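# Pack cloth and folded glasses into case, then close

## Task

Lay the cleaning cloth flat at the bottom of the glasses case, fold the glasses' arms, set the folded glasses on top of the cloth, and close the lid, with the case upright on the table when done.

## Robot and tools

Robot: two arms, left_arm (base near y = +0.287 m) and right_arm (base near y = -0.246 m), each ending in a five-finger hand. The left hand is the mirror image of the right. A camera stand sits behind the arms. The cameras are cam_high, cam_left_wrist and cam_right_wrist, each 896x504 pixels.

Scene frame: the origin is at table height, halfway between the two nominal bases. +z is up, +x points out over the table, and +y points toward left_arm. Image left and right do not match arm names. Reported end_effector_position (m) and end_effector_quat_wxyz are in this frame. They can be off by a few cm.

Hand point: a point fixed to the palm, about 5 cm in front of it and 15 cm out from the wrist face. Its +z runs along the straight fingers, and +y comes out of the palm. On the right hand, +x runs across the palm away from the thumb; on the left hand, +x points toward the thumb. Straight fingertips reach 6-7 cm past the point along +z and sit about 6 cm behind it along -y. A wrist bracket on the little-finger side can strike objects.

Row layout, used by every moving call: one flat list of 28 numbers, all in [-1, 1], covering both arms even if only one moves. Numbers 1-14 are left_arm: dx, dy, dz, rx, ry, rz, then little, ring, middle, index, thumb_bend, thumb_turn, force_limit, speed. Numbers 15-28 are the same for right_arm.

Pose numbers (dx..rz) are offsets, not poses. They are measured from that arm's Hand target as it stood when the action or move began, along that Hand target's own axes. 1.0 equals 0.6 m of travel or 180 degrees. rx, ry, rz form a single rotation vector. Each step clips the commanded orientation to at most 40 degrees from the measured one. Sending all six zeros asks for the current Hand target again. Hands often rest 1-3 cm (sometimes 5 cm) short of or below the target; if so, send the remaining gap as a new offset.

Hand numbers: for the fingers and thumb_bend, +1 is straight/open and -1 is curled. thumb_turn +1 puts the thumb beside the palm, and -1 puts it opposite the fingers. With the thumb opposed, objects about 3.5-6.5 cm thick can be grasped, and handles down to about 2.5 cm. force_limit maps -1..+1 to about 0..10 N at the fingertip (0..15 N for the two thumb motors). speed rises from near zero at -1 to full at +0.48 and above. Use about -0.94 or lower for gentle closing. A motor only starts when its target changes by at least 0.002. To keep a hand as it is, resend the last eight numbers you sent for it. Before any have been sent, use hand_measured plus hand_force_limit and hand_speed.

Tools:
- execute_actions(actions, cameras): actions is a list of actions. Each action is a list of up to 15 rows at 1/30 s per step; a short action repeats its last row. Every row in an action counts from the same start pose. An empty actions list returns camera images.
- move(target, speed, blend, blocking, cameras): target is one 28-number row or a list of up to 15 rows. All rows are offsets from the Hand targets at the move's start, not chained. speed is in m/s, 0.002 to 4.3, default 0.25; turning is capped at twice that in rad/s. It can be one value or one per target. blend is a corner radius in m; 0 means stop at each target. Paths end together and are cut at 10 s. They do not avoid obstacles or the other arm. The result adds a move: line, for example done, off_target, moving, held or fault. limits=paced means the commanded pose was clipped, and limits=held means steps were withheld. blocking=false returns early while the move continues.
- wait(seconds 0-10, cameras): lets time pass while holding commands.
- stop(cameras): brakes a running move.
- zoom_image(camera, region [x0,y0,x1,y1]): enlarges part of the latest image, at most 504x504 pixels.
- show_instructions(): shows the reference pages.
- finished_scene(scene=1): ends the scene for good.

Result lines: Hand target is the last commanded pose after clipping. hand_measured, hand_stopped_by (moving, target, force, stalled, fault) and hand_load_n give six values each, in motor order. hand_load_n is positive when something pushes a finger open; a drop to about 0 can mean the grip was lost. Joint torques include the arm's own weight. MOTOR HOT warns of overheating; at 100 °C the arm goes limp for 30-60 s or more. Stretched arms, held loads and pushing against an unreachable pose all heat the motors.

Cautions: nothing may leave the table. Avoid drops, releasing moving objects, slamming, and strong pushes, especially into fixed or heavy things. Keep the two hands from touching or squeezing each other. Do not route paths close to an arm's own base. Faster moves hit harder and lag more, and targets set past a contact press harder. To stop a push, command the target back beyond the hand point.

Each tool is called after "Request:" by a JSON object that holds its "api" and its "payload", one argument or row to a line.

Reference images:

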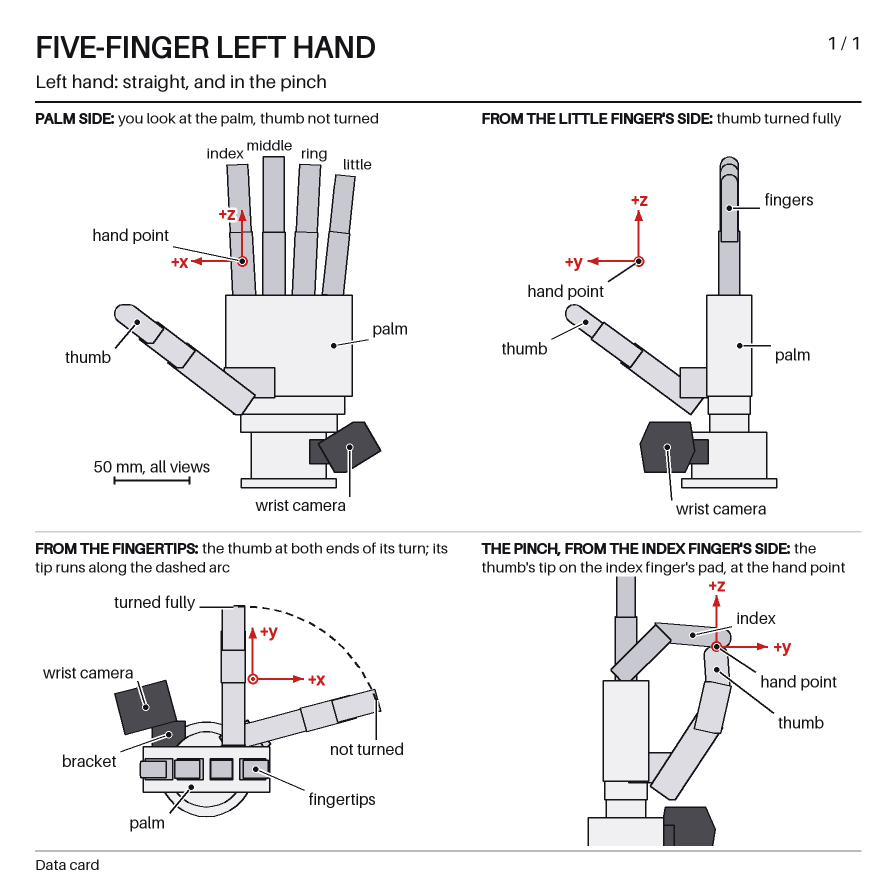

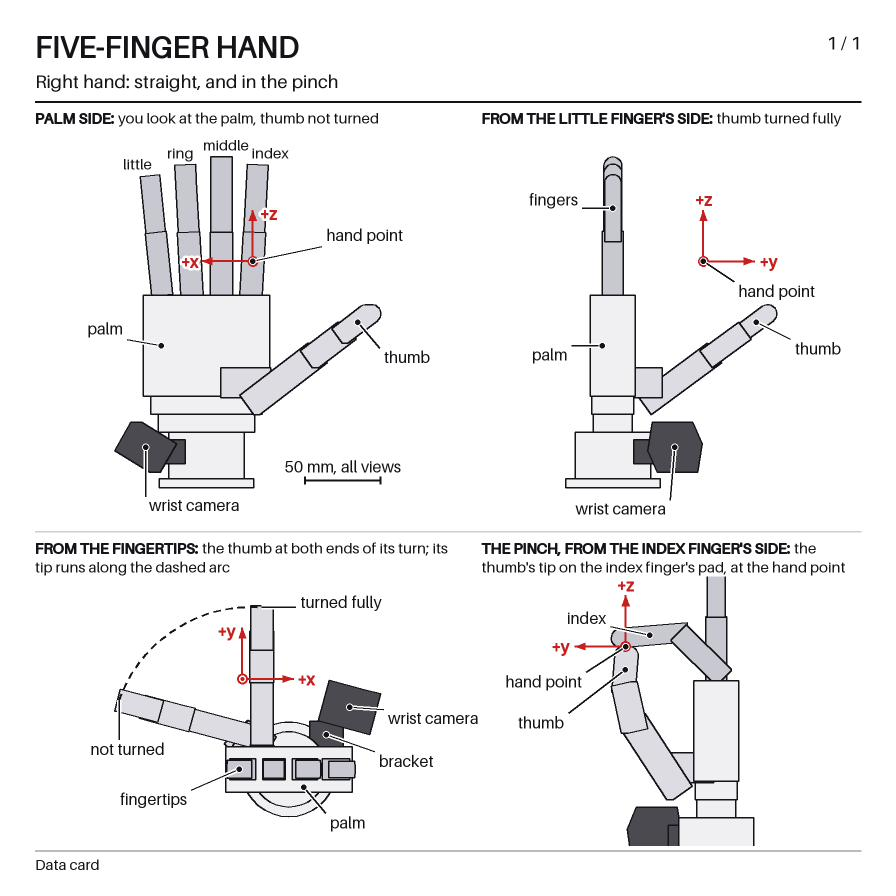

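## Session

Request:
{"api": "execute_actions", "payload": {
  "actions": []
}}

Scene clock: 0.00 s.
left_arm: end_effector_position=(+0.4392, +0.4240, +0.1502) hand_measured=(+1.000, +1.000, +1.000, +1.000, +1.000, +1.000) hand_load_n=(+0.0, +0.0, +0.0, +0.0, +0.0, +0.0) hand_stopped_by=(target, target, target, target, target, target) hand_force_limit=0.00 hand_speed=-0.80 end_effector_quat_wxyz=(-0.126, -0.277, +0.927, -0.220) | right_arm: end_effector_position=(+0.3243, +0.1234, +0.3812) hand_measured=(+1.000, +1.000, +1.000, +1.000, +1.000, +1.000) hand_load_n=(+0.0, +0.0, +0.0, +0.0, +0.0, +0.0) hand_stopped_by=(target, target, target, target, target, target) hand_force_limit=0.00 hand_speed=-0.80 end_effector_quat_wxyz=(+0.521, -0.284, +0.724, -0.352)
Joint positions: left_arm=[0.386 1.818 1.601 -1.668 0.412 1.44] | right_arm=[1.317 1.254 1.291 -1.412 1.356 1.972]
Joint velocities: within noise
Joint torques (N m): no reading
Heat: left arm: hottest waist 38 °C; right arm: hottest waist 39 °C.
Hand target: left_arm +0.4446, +0.4262, +0.1521; -0.121, -0.276, +0.928, -0.219 | right_arm +0.3253, +0.1270, +0.3903; +0.525, -0.278, +0.726, -0.346

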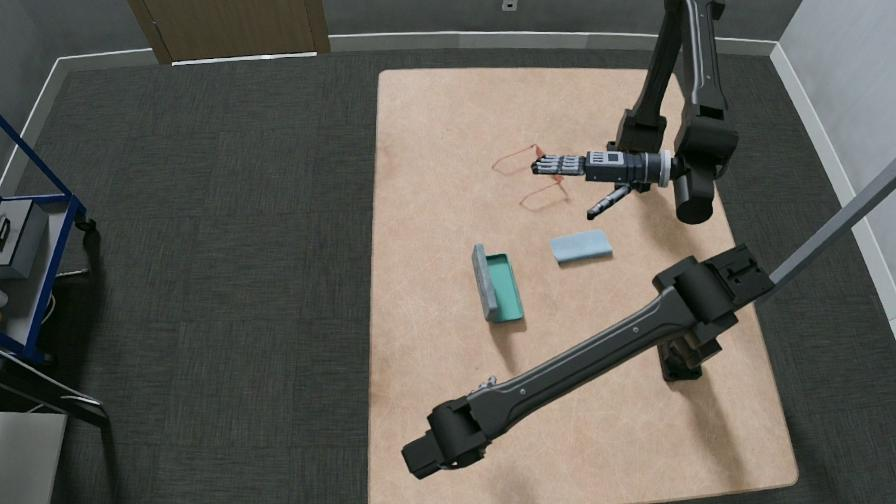

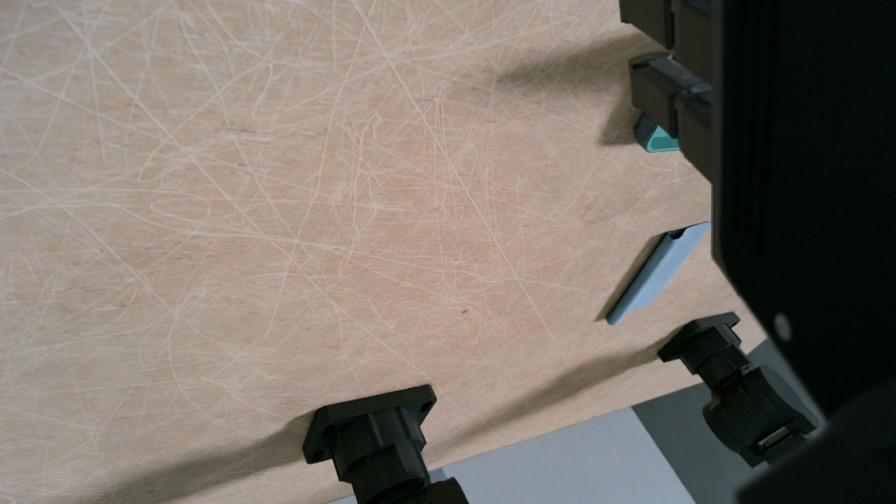

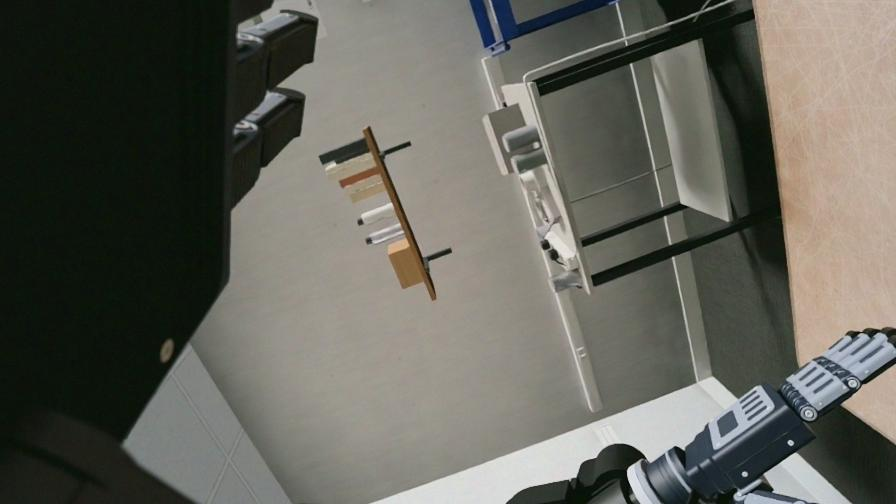

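Request:
{"api": "zoom_image", "payload": {
  "camera": "cam_high",
  "region": [440, 120, 660, 345]
}}

Request:
{"api": "zoom_image", "payload": {
  "camera": "cam_left_wrist",
  "region": [560, 60, 820, 340]
}}

Request:
{"api": "zoom_image", "payload": {
  "camera": "cam_high",
  "region": [450, 220, 550, 340]
}}

Scaled by 2.240 from the camera's 896x504 image, which has a finer 1280x720 frame.

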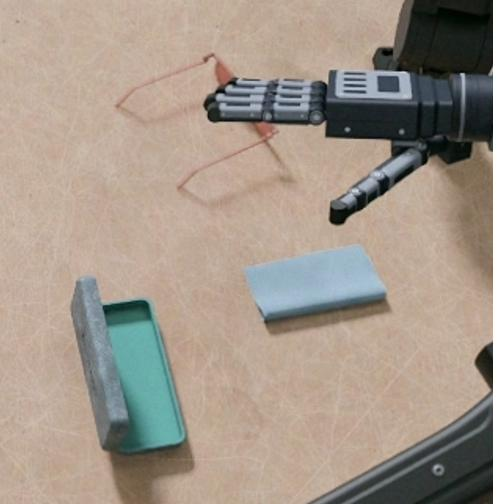

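Scaled by 1.800 from the camera's 896x504 image, which has a finer 1280x720 frame.

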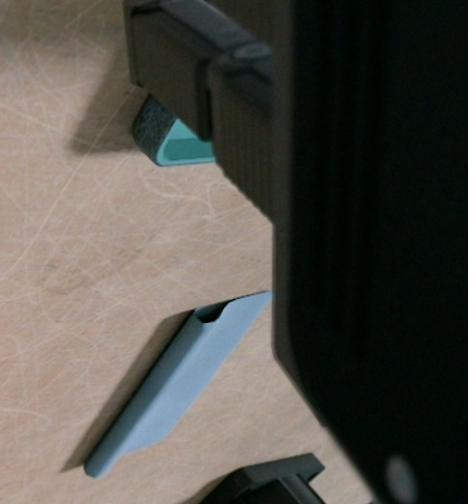

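Scaled by 4.200 from the camera's 896x504 image, which has a finer 1280x720 frame.

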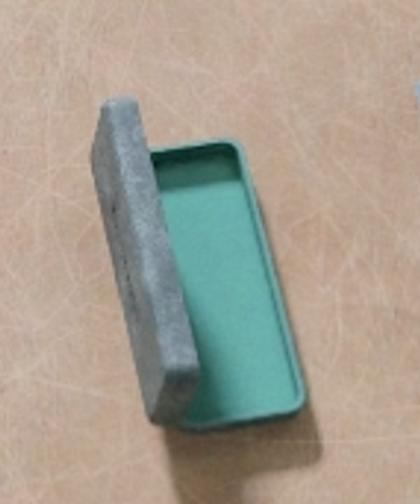

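Request:
{"api": "move", "payload": {
  "target": [0,0,0,0,0,0, 1,1,1,1,1,1, 0,-0.8, 0.3248,-0.0223,-0.0842,-0.2244,-0.2751,-0.3229, 0.5,0.5,0.5,0.5,1,-1, 0,0],
  "speed": 0.35,
  "cameras": ["all"]
}}

Scene clock: 374.50 s.
left_arm: end_effector_position=(+0.4392, +0.4240, +0.1502) hand_measured=(+1.000, +1.000, +1.000, +1.000, +1.000, +1.000) hand_load_n=(+0.0, +0.0, +0.0, +0.0, +0.0, +0.0) hand_stopped_by=(target, target, target, target, target, target) hand_force_limit=0.00 hand_speed=-0.80 end_effector_quat_wxyz=(-0.126, -0.277, +0.927, -0.220) | right_arm: end_effector_position=(+0.2181, -0.0182, +0.2946) hand_measured=(+0.500, +0.500, +0.500, +0.500, +1.000, -1.000) hand_load_n=(+0.0, +0.0, +0.0, +0.0, +0.0, +0.0) hand_stopped_by=(target, target, target, target, target, target) hand_force_limit=0.00 hand_speed=0.00 end_effector_quat_wxyz=(-0.421, +0.840, -0.308, +0.150)
Joint positions: left_arm=[0.386 1.818 1.601 -1.668 0.412 1.44] | right_arm=[0.745 0.598 0.874 -0.926 -0.114 -0.076]
Joint torques (N m): left_arm=[-0.5 -21.19 9.94 -0.8 0.3 -0.1] | right_arm=[-1.14 0.5 10.66 1.35 -0.25 -0.03]
Heat: left arm: hottest elbow 43 °C; right arm: hottest elbow 45 °C.
Hand target: left_arm +0.4446, +0.4262, +0.1521; -0.121, -0.276, +0.928, -0.219 | right_arm +0.2203, -0.0199, +0.3002; -0.420, +0.841, -0.306, +0.153
Off the commanded pose: left_arm 0.006 m, 1 deg | right_arm 0.006 m, 0 deg.
move: done

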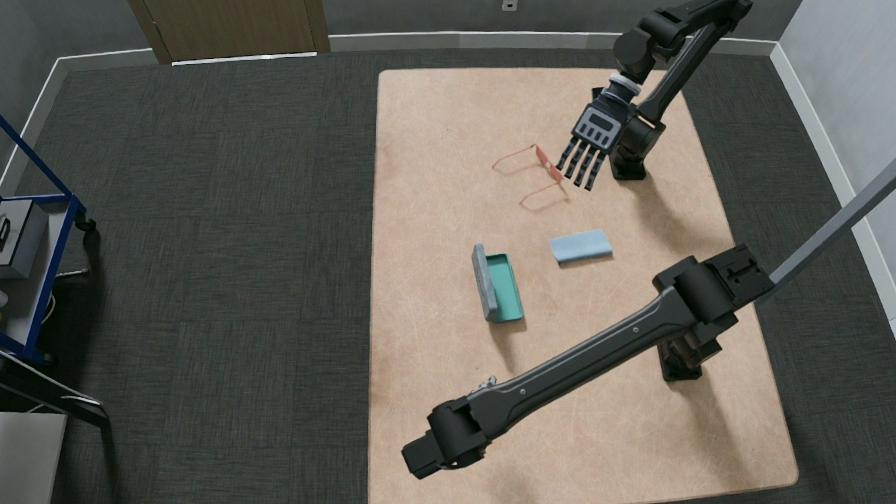

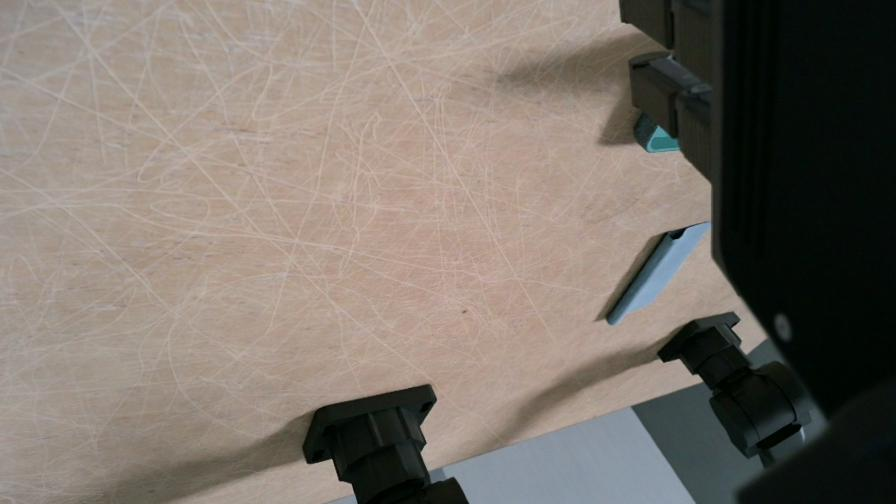

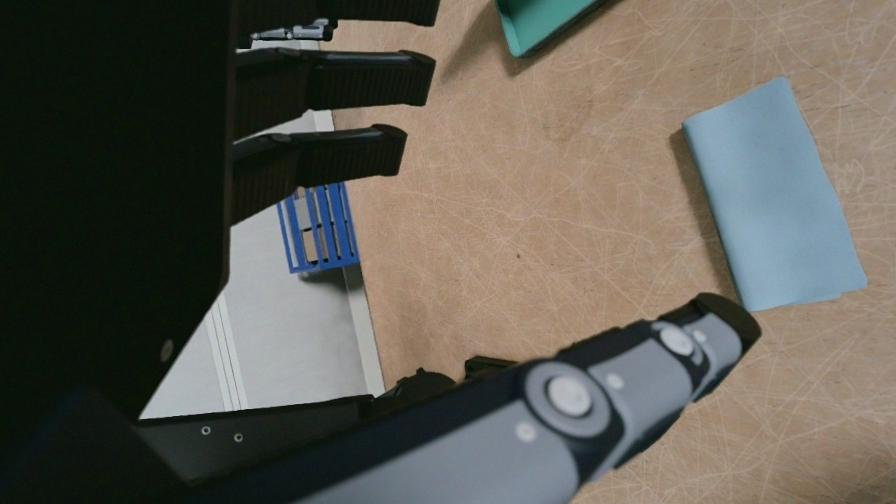

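Request:
{"api": "move", "payload": {
  "target": [0,0,0,0,0,0, 1,1,1,1,1,1, 0,-0.8, -0.0675,0.241,0.1513,0,-0.2351,-0.1772, 0.5,0.5,0.5,0.5,1,-1, 0,0],
  "speed": 0.35,
  "cameras": ["all"]
}}

Scene clock: 472.80 s.
left_arm: end_effector_position=(+0.4392, +0.4240, +0.1502) hand_measured=(+1.000, +1.000, +1.000, +1.000, +1.000, +1.000) hand_load_n=(+0.0, +0.0, +0.0, +0.0, +0.0, +0.0) hand_stopped_by=(target, target, target, target, target, target) hand_force_limit=0.00 hand_speed=-0.80 end_effector_quat_wxyz=(-0.126, -0.277, +0.927, -0.220) | right_arm: end_effector_position=(+0.1809, -0.0040, +0.1332) hand_measured=(+0.500, +0.500, +0.500, +0.500, +1.000, -1.000) hand_load_n=(+0.0, +0.0, +0.0, +0.0, +0.0, +0.0) hand_stopped_by=(target, target, target, target, target, target) hand_force_limit=0.00 hand_speed=0.00 end_effector_quat_wxyz=(-0.447, +0.888, +0.100, -0.044)
Joint positions: left_arm=[0.386 1.818 1.601 -1.668 0.412 1.44] | right_arm=[0.597 0.894 0.618 -0.836 -0.842 -1]
Joint torques (N m): left_arm=[-0.67 -21.19 9.89 -0.85 0.28 -0.09] | right_arm=[-0.67 -1.67 8.54 0.7 -0.8 -0.04]
Heat: left arm: hottest elbow 44 °C; right arm: hottest elbow 48 °C.
Hand target: left_arm +0.4446, +0.4262, +0.1521; -0.121, -0.276, +0.928, -0.219 | right_arm +0.1801, -0.0049, +0.1302; -0.444, +0.889, +0.101, -0.050
Off the commanded pose: left_arm 0.006 m, 1 deg | right_arm 0.003 m, 1 deg.
move: done

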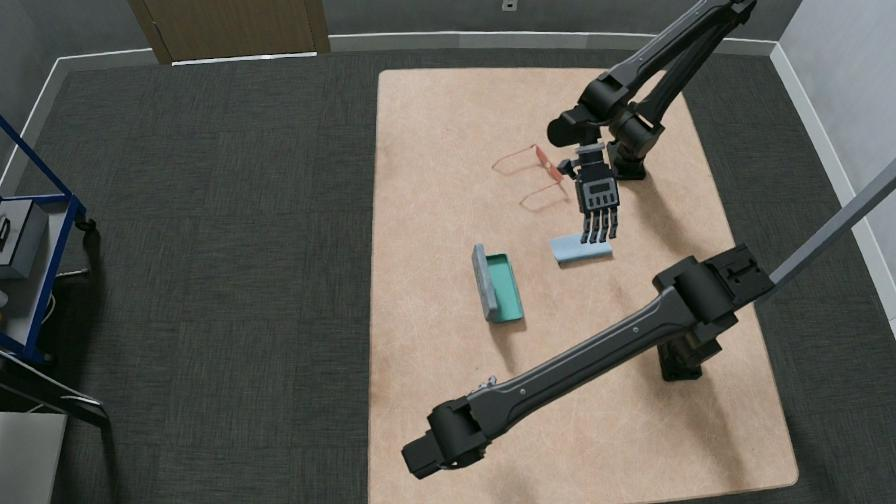

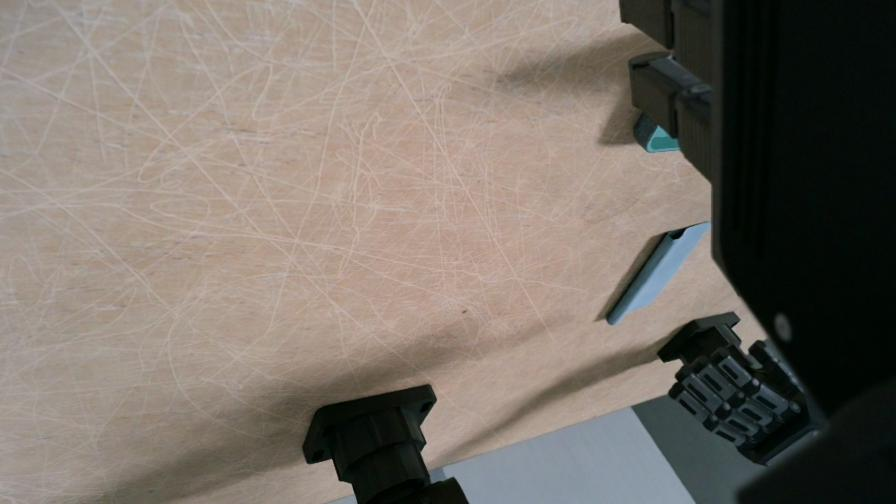

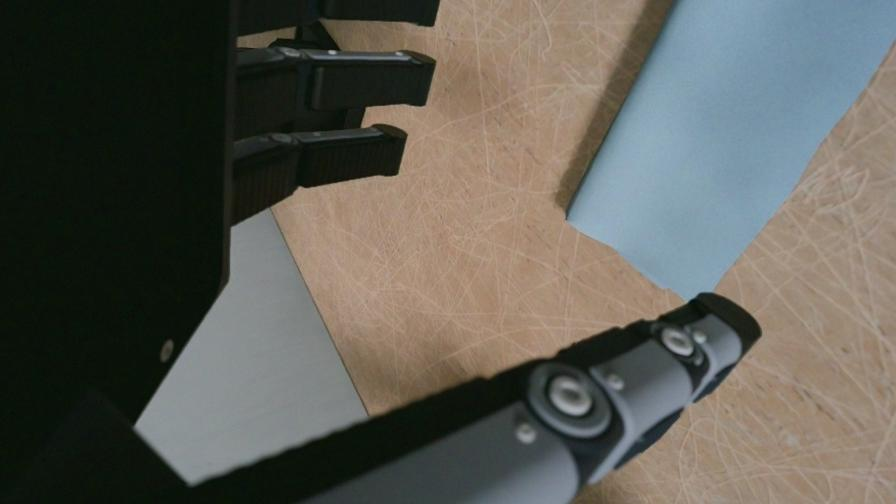

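Request:
{"api": "zoom_image", "payload": {
  "camera": "cam_high",
  "region": [520, 130, 660, 280]
}}

Scaled by 3.360 from the camera's 896x504 image, which has a finer 1280x720 frame.

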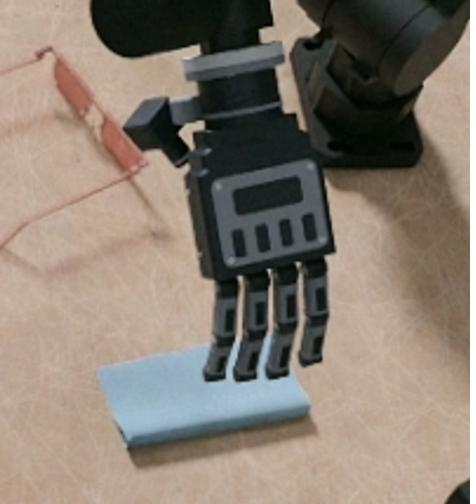

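Request:
{"api": "move", "payload": {
  "target": [0,0,0,0,0,0, 1,1,1,1,1,1, 0,-0.8, -0.0323,0.0975,0.0375,0,0,0, 0.5,0.5,0.5,0.5,1,-1, 0,0],
  "speed": 0.2,
  "cameras": ["cam_high","cam_right_wrist"]
}}

Request:
{"api": "zoom_image", "payload": {
  "camera": "cam_high",
  "region": [520, 130, 660, 280]
}}

Scene clock: 609.80 s.
left_arm: end_effector_position=(+0.4392, +0.4240, +0.1502) hand_measured=(+1.000, +1.000, +1.000, +1.000, +1.000, +1.000) hand_load_n=(+0.0, +0.0, +0.0, +0.0, +0.0, +0.0) hand_stopped_by=(target, target, target, target, target, target) hand_force_limit=0.00 hand_speed=-0.80 end_effector_quat_wxyz=(-0.126, -0.277, +0.927, -0.220) | right_arm: end_effector_position=(+0.1636, -0.0245, +0.0758) hand_measured=(+0.500, +0.500, +0.500, +0.500, +1.000, -1.000) hand_load_n=(+0.0, +0.0, +0.0, +0.0, +0.0, +0.0) hand_stopped_by=(target, target, target, target, target, target) hand_force_limit=0.00 hand_speed=0.00 end_effector_quat_wxyz=(-0.444, +0.889, +0.101, -0.051)
Joint positions: left_arm=[0.386 1.818 1.601 -1.668 0.412 1.44] | right_arm=[0.562 0.902 0.467 -0.736 -0.86 -1.06]
Joint torques (N m): left_arm=[-0.97 -21.3 9.94 -0.87 0.3 -0.09] | right_arm=[-1.14 -1.26 7.16 1.65 -0.83 -0.05]
Heat: left arm: hottest elbow 44 °C; right arm: hottest elbow 44 °C.
Hand target: left_arm +0.4446, +0.4262, +0.1521; -0.121, -0.276, +0.928, -0.219 | right_arm +0.1649, -0.0260, +0.0699; -0.444, +0.889, +0.101, -0.050
Off the commanded pose: left_arm 0.006 m, 1 deg | right_arm 0.006 m, 0 deg.
move: done
Images, in order (width x height): cam_high 896x504, cam_right_wrist 896x504.

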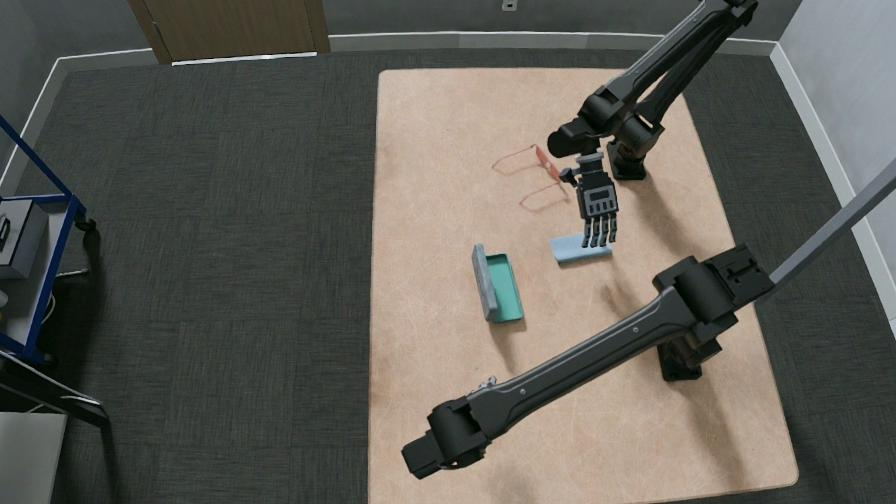

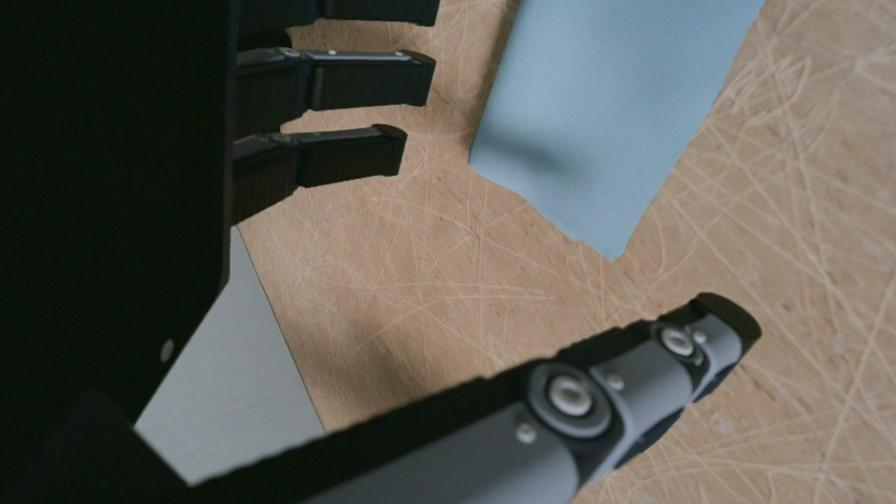

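Scaled by 3.360 from the camera's 896x504 image, which has a finer 1280x720 frame.

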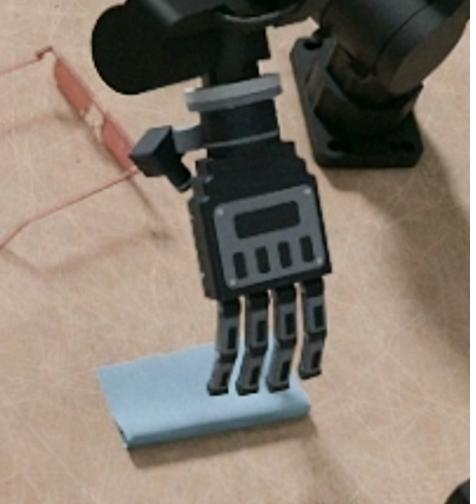

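Request:
{"api": "zoom_image", "payload": {
  "camera": "cam_high",
  "region": [620, 290, 760, 440]
}}

Scaled by 3.360 from the camera's 896x504 image, which has a finer 1280x720 frame.

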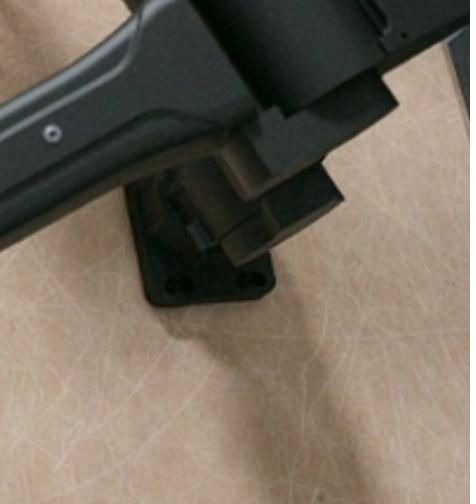

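Request:
{"api": "move", "payload": {
  "target": [0,0,0,0,0,0, 1,1,1,1,1,1, 0,-0.8, 0.0023,0.0008,0.0598,0,0,0, 0.5,0.5,0.5,0.5,1,-1, 0,0],
  "speed": 0.2,
  "cameras": ["cam_high","cam_right_wrist"]
}}

Request:
{"api": "zoom_image", "payload": {
  "camera": "cam_high",
  "region": [520, 130, 660, 280]
}}

Scene clock: 692.33 s.
left_arm: end_effector_position=(+0.4392, +0.4240, +0.1502) hand_measured=(+1.000, +1.000, +1.000, +1.000, +1.000, +1.000) hand_load_n=(+0.0, +0.0, +0.0, +0.0, +0.0, +0.0) hand_stopped_by=(target, target, target, target, target, target) hand_force_limit=0.00 hand_speed=-0.80 end_effector_quat_wxyz=(-0.126, -0.277, +0.927, -0.220) | right_arm: end_effector_position=(+0.1640, +0.0022, +0.0541) hand_measured=(+0.500, +0.500, +0.500, +0.500, +1.000, -1.000) hand_load_n=(+0.0, +0.0, +0.0, +0.0, +0.0, +0.0) hand_stopped_by=(target, target, target, target, target, target) hand_force_limit=0.00 hand_speed=0.00 end_effector_quat_wxyz=(-0.447, +0.887, +0.105, -0.044)
Joint positions: left_arm=[0.386 1.818 1.601 -1.668 0.412 1.44] | right_arm=[0.662 0.974 0.427 -0.508 -0.814 -0.928]
Joint torques (N m): left_arm=[-0.5 -21.36 9.95 -0.9 0.28 -0.11] | right_arm=[-0.03 -1.79 6.79 1.85 -0.56 0.16]
Heat: left arm: hottest elbow 45 °C; right arm: hottest elbow 43 °C.
Hand target: left_arm +0.4446, +0.4262, +0.1521; -0.121, -0.276, +0.928, -0.219 | right_arm +0.1599, +0.0020, +0.0480; -0.444, +0.889, +0.101, -0.050
Off the commanded pose: left_arm 0.006 m, 1 deg | right_arm 0.007 m, 1 deg.
move: done
Images, in order (width x height): cam_high 896x504, cam_right_wrist 896x504.

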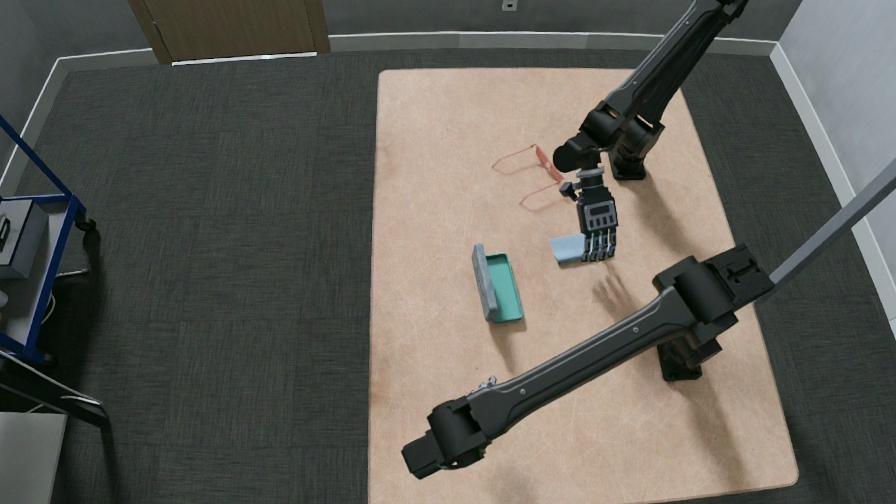

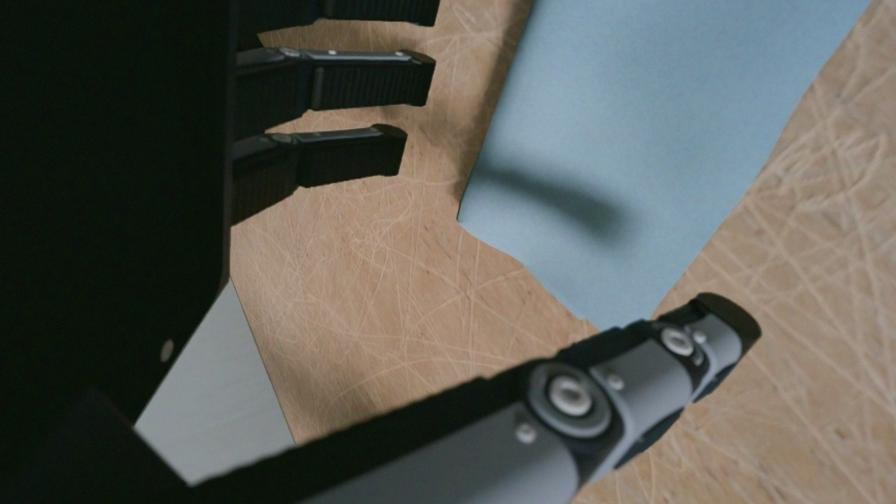

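Scaled by 3.360 from the camera's 896x504 image, which has a finer 1280x720 frame.

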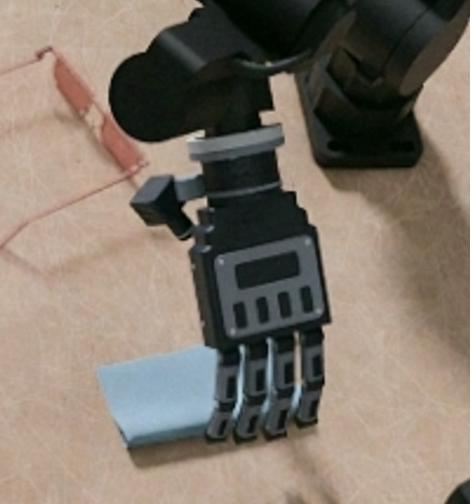

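Request:
{"api": "zoom_image", "payload": {
  "camera": "cam_right_wrist",
  "region": [420, 120, 700, 360]
}}

Scaled by 1.800 from the camera's 896x504 image, which has a finer 1280x720 frame.

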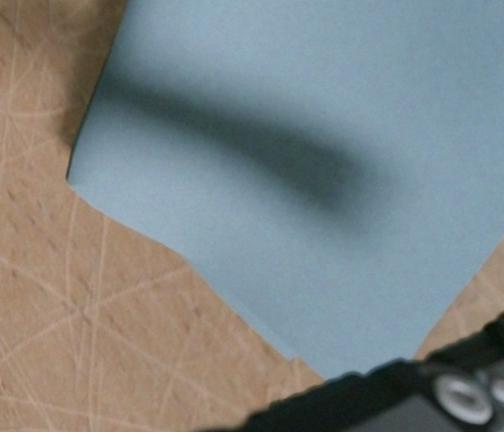

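Request:
{"api": "move", "payload": {
  "target": [0,0,0,0,0,0, 1,1,1,1,1,1, 0,-0.8, 0.0447,0.048,0.0083,0,0,0, 0.5,0.5,0.5,0.5,1,-1, 0,0],
  "speed": 0.1,
  "cameras": ["cam_high","cam_right_wrist"]
}}

Request:
{"api": "zoom_image", "payload": {
  "camera": "cam_high",
  "region": [520, 130, 660, 280]
}}

Scene clock: 731.03 s.
left_arm: end_effector_position=(+0.4392, +0.4240, +0.1502) hand_measured=(+1.000, +1.000, +1.000, +1.000, +1.000, +1.000) hand_load_n=(+0.0, +0.0, +0.0, +0.0, +0.0, -0.5) hand_stopped_by=(target, target, target, target, target, target) hand_force_limit=0.00 hand_speed=-0.80 end_effector_quat_wxyz=(-0.126, -0.277, +0.927, -0.220) | right_arm: end_effector_position=(+0.1768, -0.0053, +0.0304) hand_measured=(+0.500, +0.500, +0.500, +0.500, +1.000, -1.000) hand_load_n=(+0.0, +0.0, -2.5, +0.0, +0.0, +0.0) hand_stopped_by=(target, target, target, target, target, target) hand_force_limit=0.00 hand_speed=0.00 end_effector_quat_wxyz=(-0.451, +0.885, +0.093, -0.065)
Joint positions: left_arm=[0.386 1.818 1.601 -1.668 0.412 1.44] | right_arm=[0.583 1.107 0.427 -0.475 -0.877 -1.011]
Joint torques (N m): left_arm=[-0.56 -21.07 9.94 -0.91 0.3 -0.08] | right_arm=[-1.14 -1.08 7.43 2.07 0.31 -0.21]
Heat: left arm: hottest elbow 45 °C; right arm: hottest elbow 43 °C.
Hand target: left_arm +0.4446, +0.4262, +0.1521; -0.121, -0.276, +0.928, -0.219 | right_arm +0.1891, -0.0049, +0.0220; -0.444, +0.889, +0.101, -0.050
Off the commanded pose: left_arm 0.006 m, 1 deg | right_arm 0.015 m, 2 deg.
move: off_target (right_arm)
Images, in order (width x height): cam_high 896x504, cam_right_wrist 896x504.

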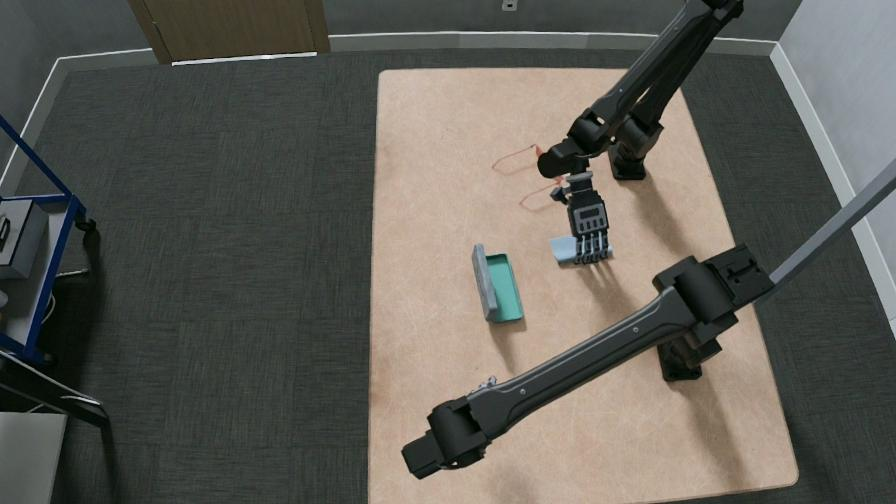

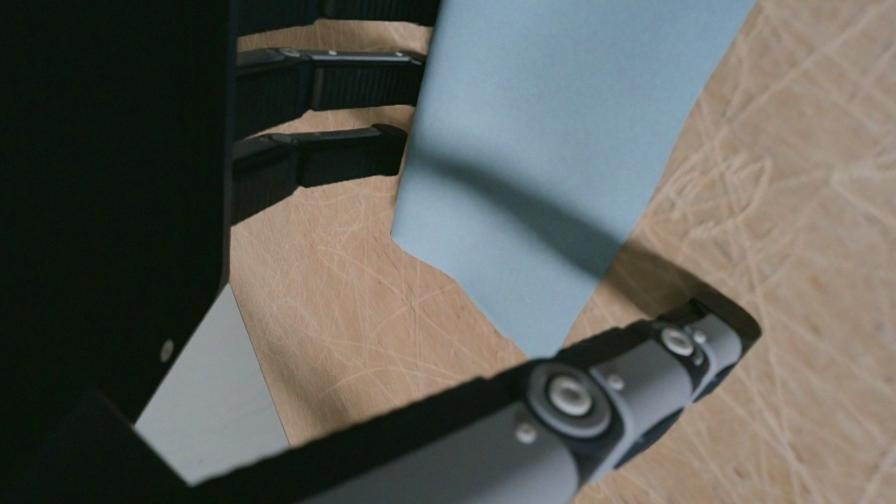

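Scaled by 3.360 from the camera's 896x504 image, which has a finer 1280x720 frame.

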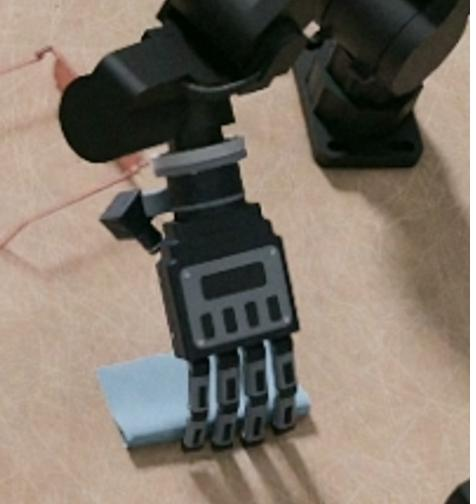

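Request:
{"api": "move", "payload": {
  "target": [
    [0,0,0,0,0,0, 1,1,1,1,1,1, 0,-0.8, 0.0127,-0.0305,-0.0095,0,0,0, 0.5,0.5,0.5,0.5,1,-1, 0,0],
    [0,0,0,0,0,0, 1,1,1,1,1,1, 0,-0.8, 0.0145,-0.0167,0.011,0,0,0, 0.5,0.5,0.5,0.5,1,-1, 0,0]
  ],
  "speed": 0.1,
  "cameras": ["cam_high","cam_right_wrist"]
}}

Request:
{"api": "zoom_image", "payload": {
  "camera": "cam_high",
  "region": [520, 130, 660, 280]
}}

Scene clock: 756.93 s.
left_arm: end_effector_position=(+0.4392, +0.4240, +0.1502) hand_measured=(+1.000, +1.000, +1.000, +1.000, +1.000, +1.000) hand_load_n=(+0.0, +0.0, +0.0, +0.0, +0.0, +0.0) hand_stopped_by=(target, target, target, target, target, target) hand_force_limit=0.00 hand_speed=-0.80 end_effector_quat_wxyz=(-0.126, -0.277, +0.927, -0.220) | right_arm: end_effector_position=(+0.1790, +0.0005, +0.0301) hand_measured=(+0.500, +0.500, +0.500, +0.500, +1.000, -1.000) hand_load_n=(+0.0, +0.0, -1.5, +0.0, +0.0, +0.0) hand_stopped_by=(target, target, target, target, target, target) hand_force_limit=0.00 hand_speed=0.00 end_effector_quat_wxyz=(-0.452, +0.885, +0.093, -0.066)
Joint positions: left_arm=[0.386 1.818 1.601 -1.668 0.412 1.44] | right_arm=[0.596 1.125 0.435 -0.452 -0.874 -0.992]
Joint torques (N m): left_arm=[-0.21 -20.95 9.92 -0.85 0.28 -0.1] | right_arm=[0.03 -1.08 8.84 2.22 0.67 -0.04]
Heat: left arm: hottest elbow 45 °C; right arm: hottest elbow 43 °C.
Hand target: left_arm +0.4446, +0.4262, +0.1521; -0.121, -0.276, +0.928, -0.219 | right_arm +0.1950, +0.0080, +0.0260; -0.444, +0.889, +0.101, -0.050
Off the commanded pose: left_arm 0.006 m, 1 deg | right_arm 0.018 m, 2 deg.
move: off_target (right_arm)
Images, in order (width x height): cam_high 896x504, cam_right_wrist 896x504.

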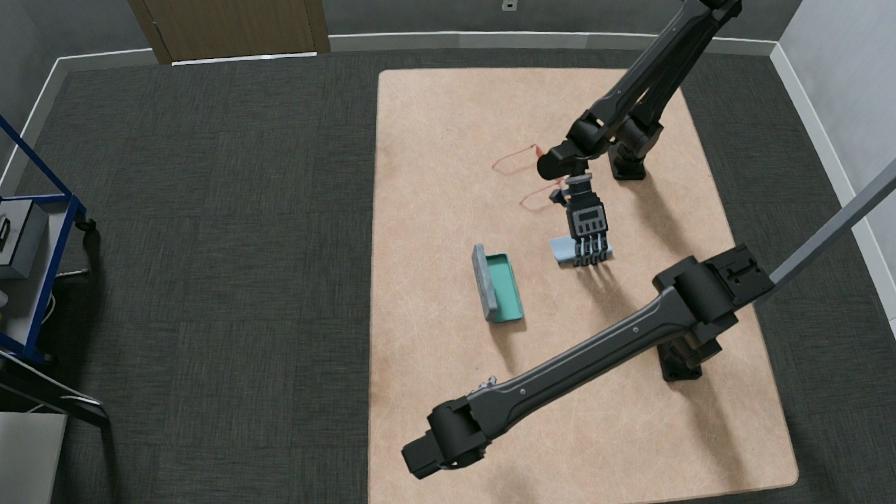

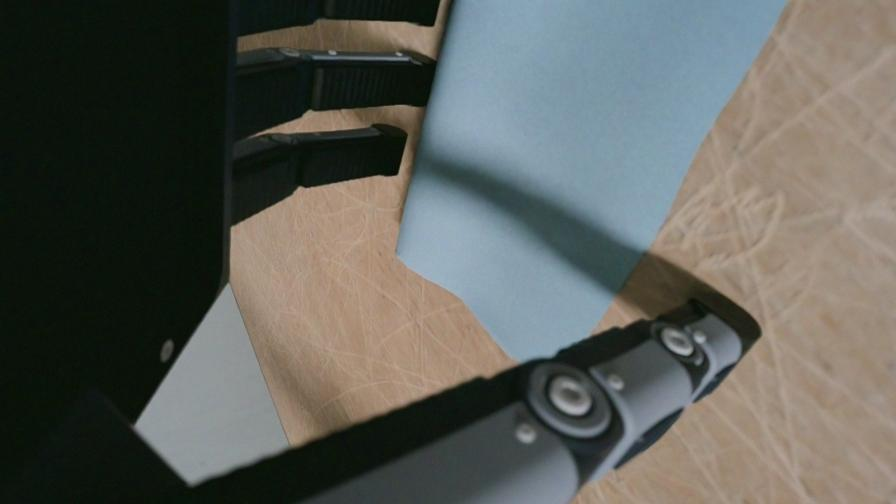

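Scaled by 3.360 from the camera's 896x504 image, which has a finer 1280x720 frame.

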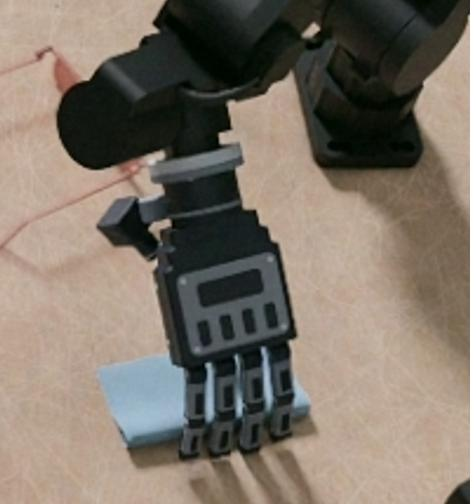

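Request:
{"api": "move", "payload": {
  "target": [0,0,0,0,0,0, 1,1,1,1,1,1, 0,-0.8, -0.0185,-0.0102,-0.0148,0,0,0, 0.5,0.5,0.5,0.5,1,-1, 0,0],
  "speed": 0.05,
  "cameras": ["cam_right_wrist"]
}}

Scene clock: 787.40 s.
left_arm: end_effector_position=(+0.4392, +0.4240, +0.1502) hand_measured=(+1.000, +1.000, +1.000, +1.000, +1.000, +1.000) hand_load_n=(+0.0, +0.0, +0.0, +0.0, +0.0, +0.0) hand_stopped_by=(target, target, target, target, target, target) hand_force_limit=0.00 hand_speed=-0.80 end_effector_quat_wxyz=(-0.126, -0.277, +0.927, -0.220) | right_arm: end_effector_position=(+0.1796, +0.0001, +0.0318) hand_measured=(+0.500, +0.500, +0.500, +0.500, +1.000, -1.000) hand_load_n=(+0.0, -0.5, +1.5, +0.0, +0.0, +0.0) hand_stopped_by=(target, target, target, target, target, target) hand_force_limit=0.00 hand_speed=0.00 end_effector_quat_wxyz=(-0.447, +0.888, +0.097, -0.058)
Joint positions: left_arm=[0.386 1.818 1.601 -1.668 0.412 1.44] | right_arm=[0.606 1.106 0.435 -0.458 -0.853 -0.991]
Joint torques (N m): left_arm=[-0.32 -21.01 9.95 -0.94 0.27 -0.08] | right_arm=[-0.38 -3.84 8.1 0.57 -0.12 0.03]
Heat: left arm: hottest elbow 45 °C; right arm: hottest elbow 46 °C.
Hand target: left_arm +0.4446, +0.4262, +0.1521; -0.121, -0.276, +0.928, -0.219 | right_arm +0.1850, +0.0021, +0.0362; -0.444, +0.889, +0.101, -0.050
Off the commanded pose: left_arm 0.006 m, 1 deg | right_arm 0.007 m, 1 deg.
move: done
Images, in order (width x height): cam_right_wrist 896x504.

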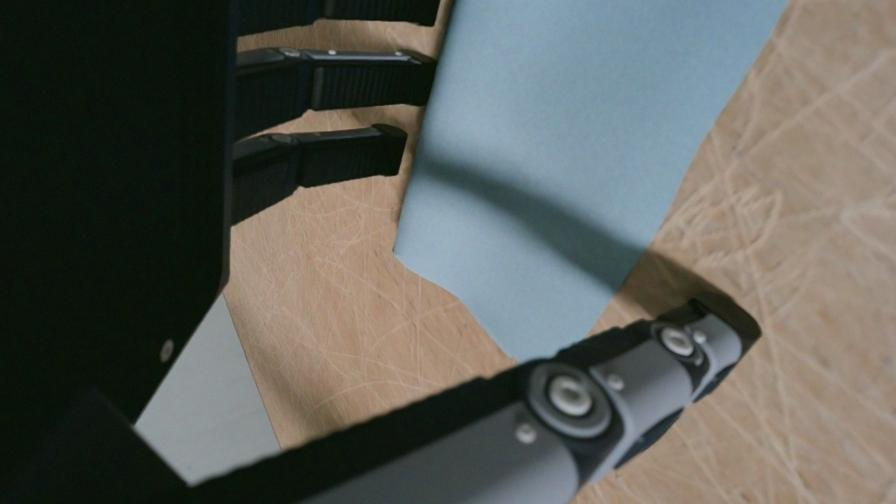

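Request:
{"api": "move", "payload": {
  "target": [0,0,0,0,0,0, 1,1,1,1,1,1, 0,-0.8, 0,-0.0075,-0.0056,0,0,0, 0.5,0.5,0.5,0.5,1,-1, 0,0],
  "speed": 0.05
}}

Scene clock: 794.90 s.
left_arm: end_effector_position=(+0.4392, +0.4240, +0.1502) hand_measured=(+1.000, +1.000, +1.000, +1.000, +1.000, +1.000) hand_load_n=(+0.0, +0.0, +0.0, +0.0, +0.0, +0.0) hand_stopped_by=(target, target, target, target, target, target) hand_force_limit=0.00 hand_speed=-0.80 end_effector_quat_wxyz=(-0.126, -0.277, +0.927, -0.220) | right_arm: end_effector_position=(+0.1780, -0.0028, +0.0327) hand_measured=(+0.500, +0.500, +0.500, +0.500, +1.000, -1.000) hand_load_n=(+0.0, +0.0, +0.5, +0.0, +0.0, +0.0) hand_stopped_by=(target, target, target, target, target, target) hand_force_limit=0.00 hand_speed=0.00 end_effector_quat_wxyz=(-0.442, +0.890, +0.095, -0.058)
Joint positions: left_arm=[0.386 1.818 1.601 -1.668 0.412 1.44] | right_arm=[0.606 1.094 0.435 -0.478 -0.844 -0.991]
Joint torques (N m): left_arm=[-0.38 -21.36 9.96 -0.94 0.29 -0.1] | right_arm=[-0.26 -4.01 8.84 0.44 -0.52 0.02]
Heat: left arm: hottest elbow 45 °C; right arm: hottest elbow 46 °C.
Hand target: left_arm +0.4446, +0.4262, +0.1521; -0.121, -0.276, +0.928, -0.219 | right_arm +0.1850, +0.0021, +0.0418; -0.444, +0.889, +0.101, -0.050
Off the commanded pose: left_arm 0.006 m, 1 deg | right_arm 0.013 m, 1 deg.
move: off_target (right_arm)

Request:
{"api": "move", "payload": {
  "target": [0,0,0,0,0,0, 1,1,1,1,1,1, 0,-0.8, 0,-0.0093,-0.007,0,0,0, 0.5,0.5,0.5,0.5,1,-1, 0,0],
  "speed": 0.05,
  "cameras": ["cam_right_wrist"]
}}

Scene clock: 803.70 s.
left_arm: end_effector_position=(+0.4392, +0.4240, +0.1502) hand_measured=(+1.000, +1.000, +1.000, +1.000, +1.000, +1.000) hand_load_n=(+0.0, +0.0, +0.0, +0.0, +0.0, +0.0) hand_stopped_by=(target, target, target, target, target, target) hand_force_limit=0.00 hand_speed=-0.80 end_effector_quat_wxyz=(-0.126, -0.277, +0.927, -0.220) | right_arm: end_effector_position=(+0.1733, -0.0063, +0.0348) hand_measured=(+0.500, +0.500, +0.500, +0.500, +1.000, -1.000) hand_load_n=(+0.0, +0.0, +0.0, +0.0, +0.0, +0.0) hand_stopped_by=(target, target, target, target, target, target) hand_force_limit=0.00 hand_speed=0.00 end_effector_quat_wxyz=(-0.438, +0.892, +0.091, -0.064)
Joint positions: left_arm=[0.386 1.818 1.601 -1.668 0.412 1.44] | right_arm=[0.606 1.078 0.435 -0.51 -0.842 -0.991]
Joint torques (N m): left_arm=[-0.62 -20.95 10.02 -0.84 0.29 -0.1] | right_arm=[-0.26 -3.9 9.72 0.51 -0.61 0.03]
Heat: left arm: hottest elbow 45 °C; right arm: hottest elbow 46 °C.
Hand target: left_arm +0.4446, +0.4262, +0.1521; -0.121, -0.276, +0.928, -0.219 | right_arm +0.1851, +0.0022, +0.0488; -0.444, +0.889, +0.101, -0.050
Off the commanded pose: left_arm 0.006 m, 1 deg | right_arm 0.020 m, 2 deg.
move: off_target (right_arm)
Images, in order (width x height): cam_right_wrist 896x504.

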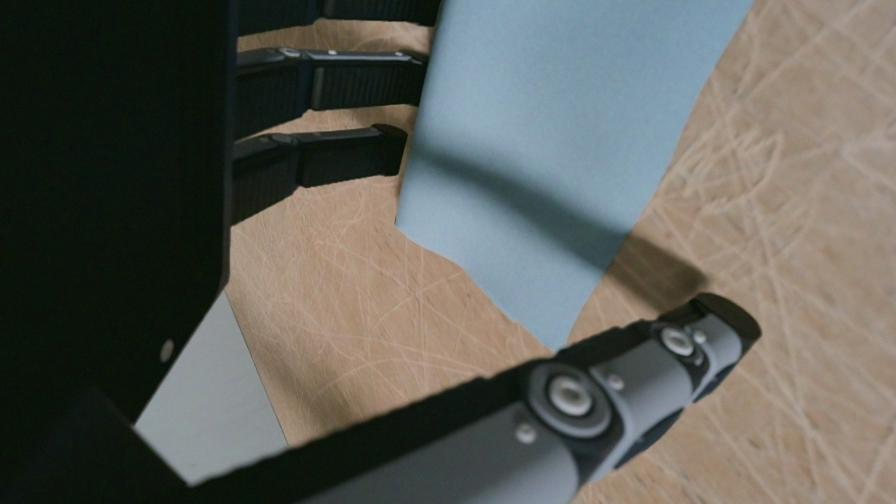

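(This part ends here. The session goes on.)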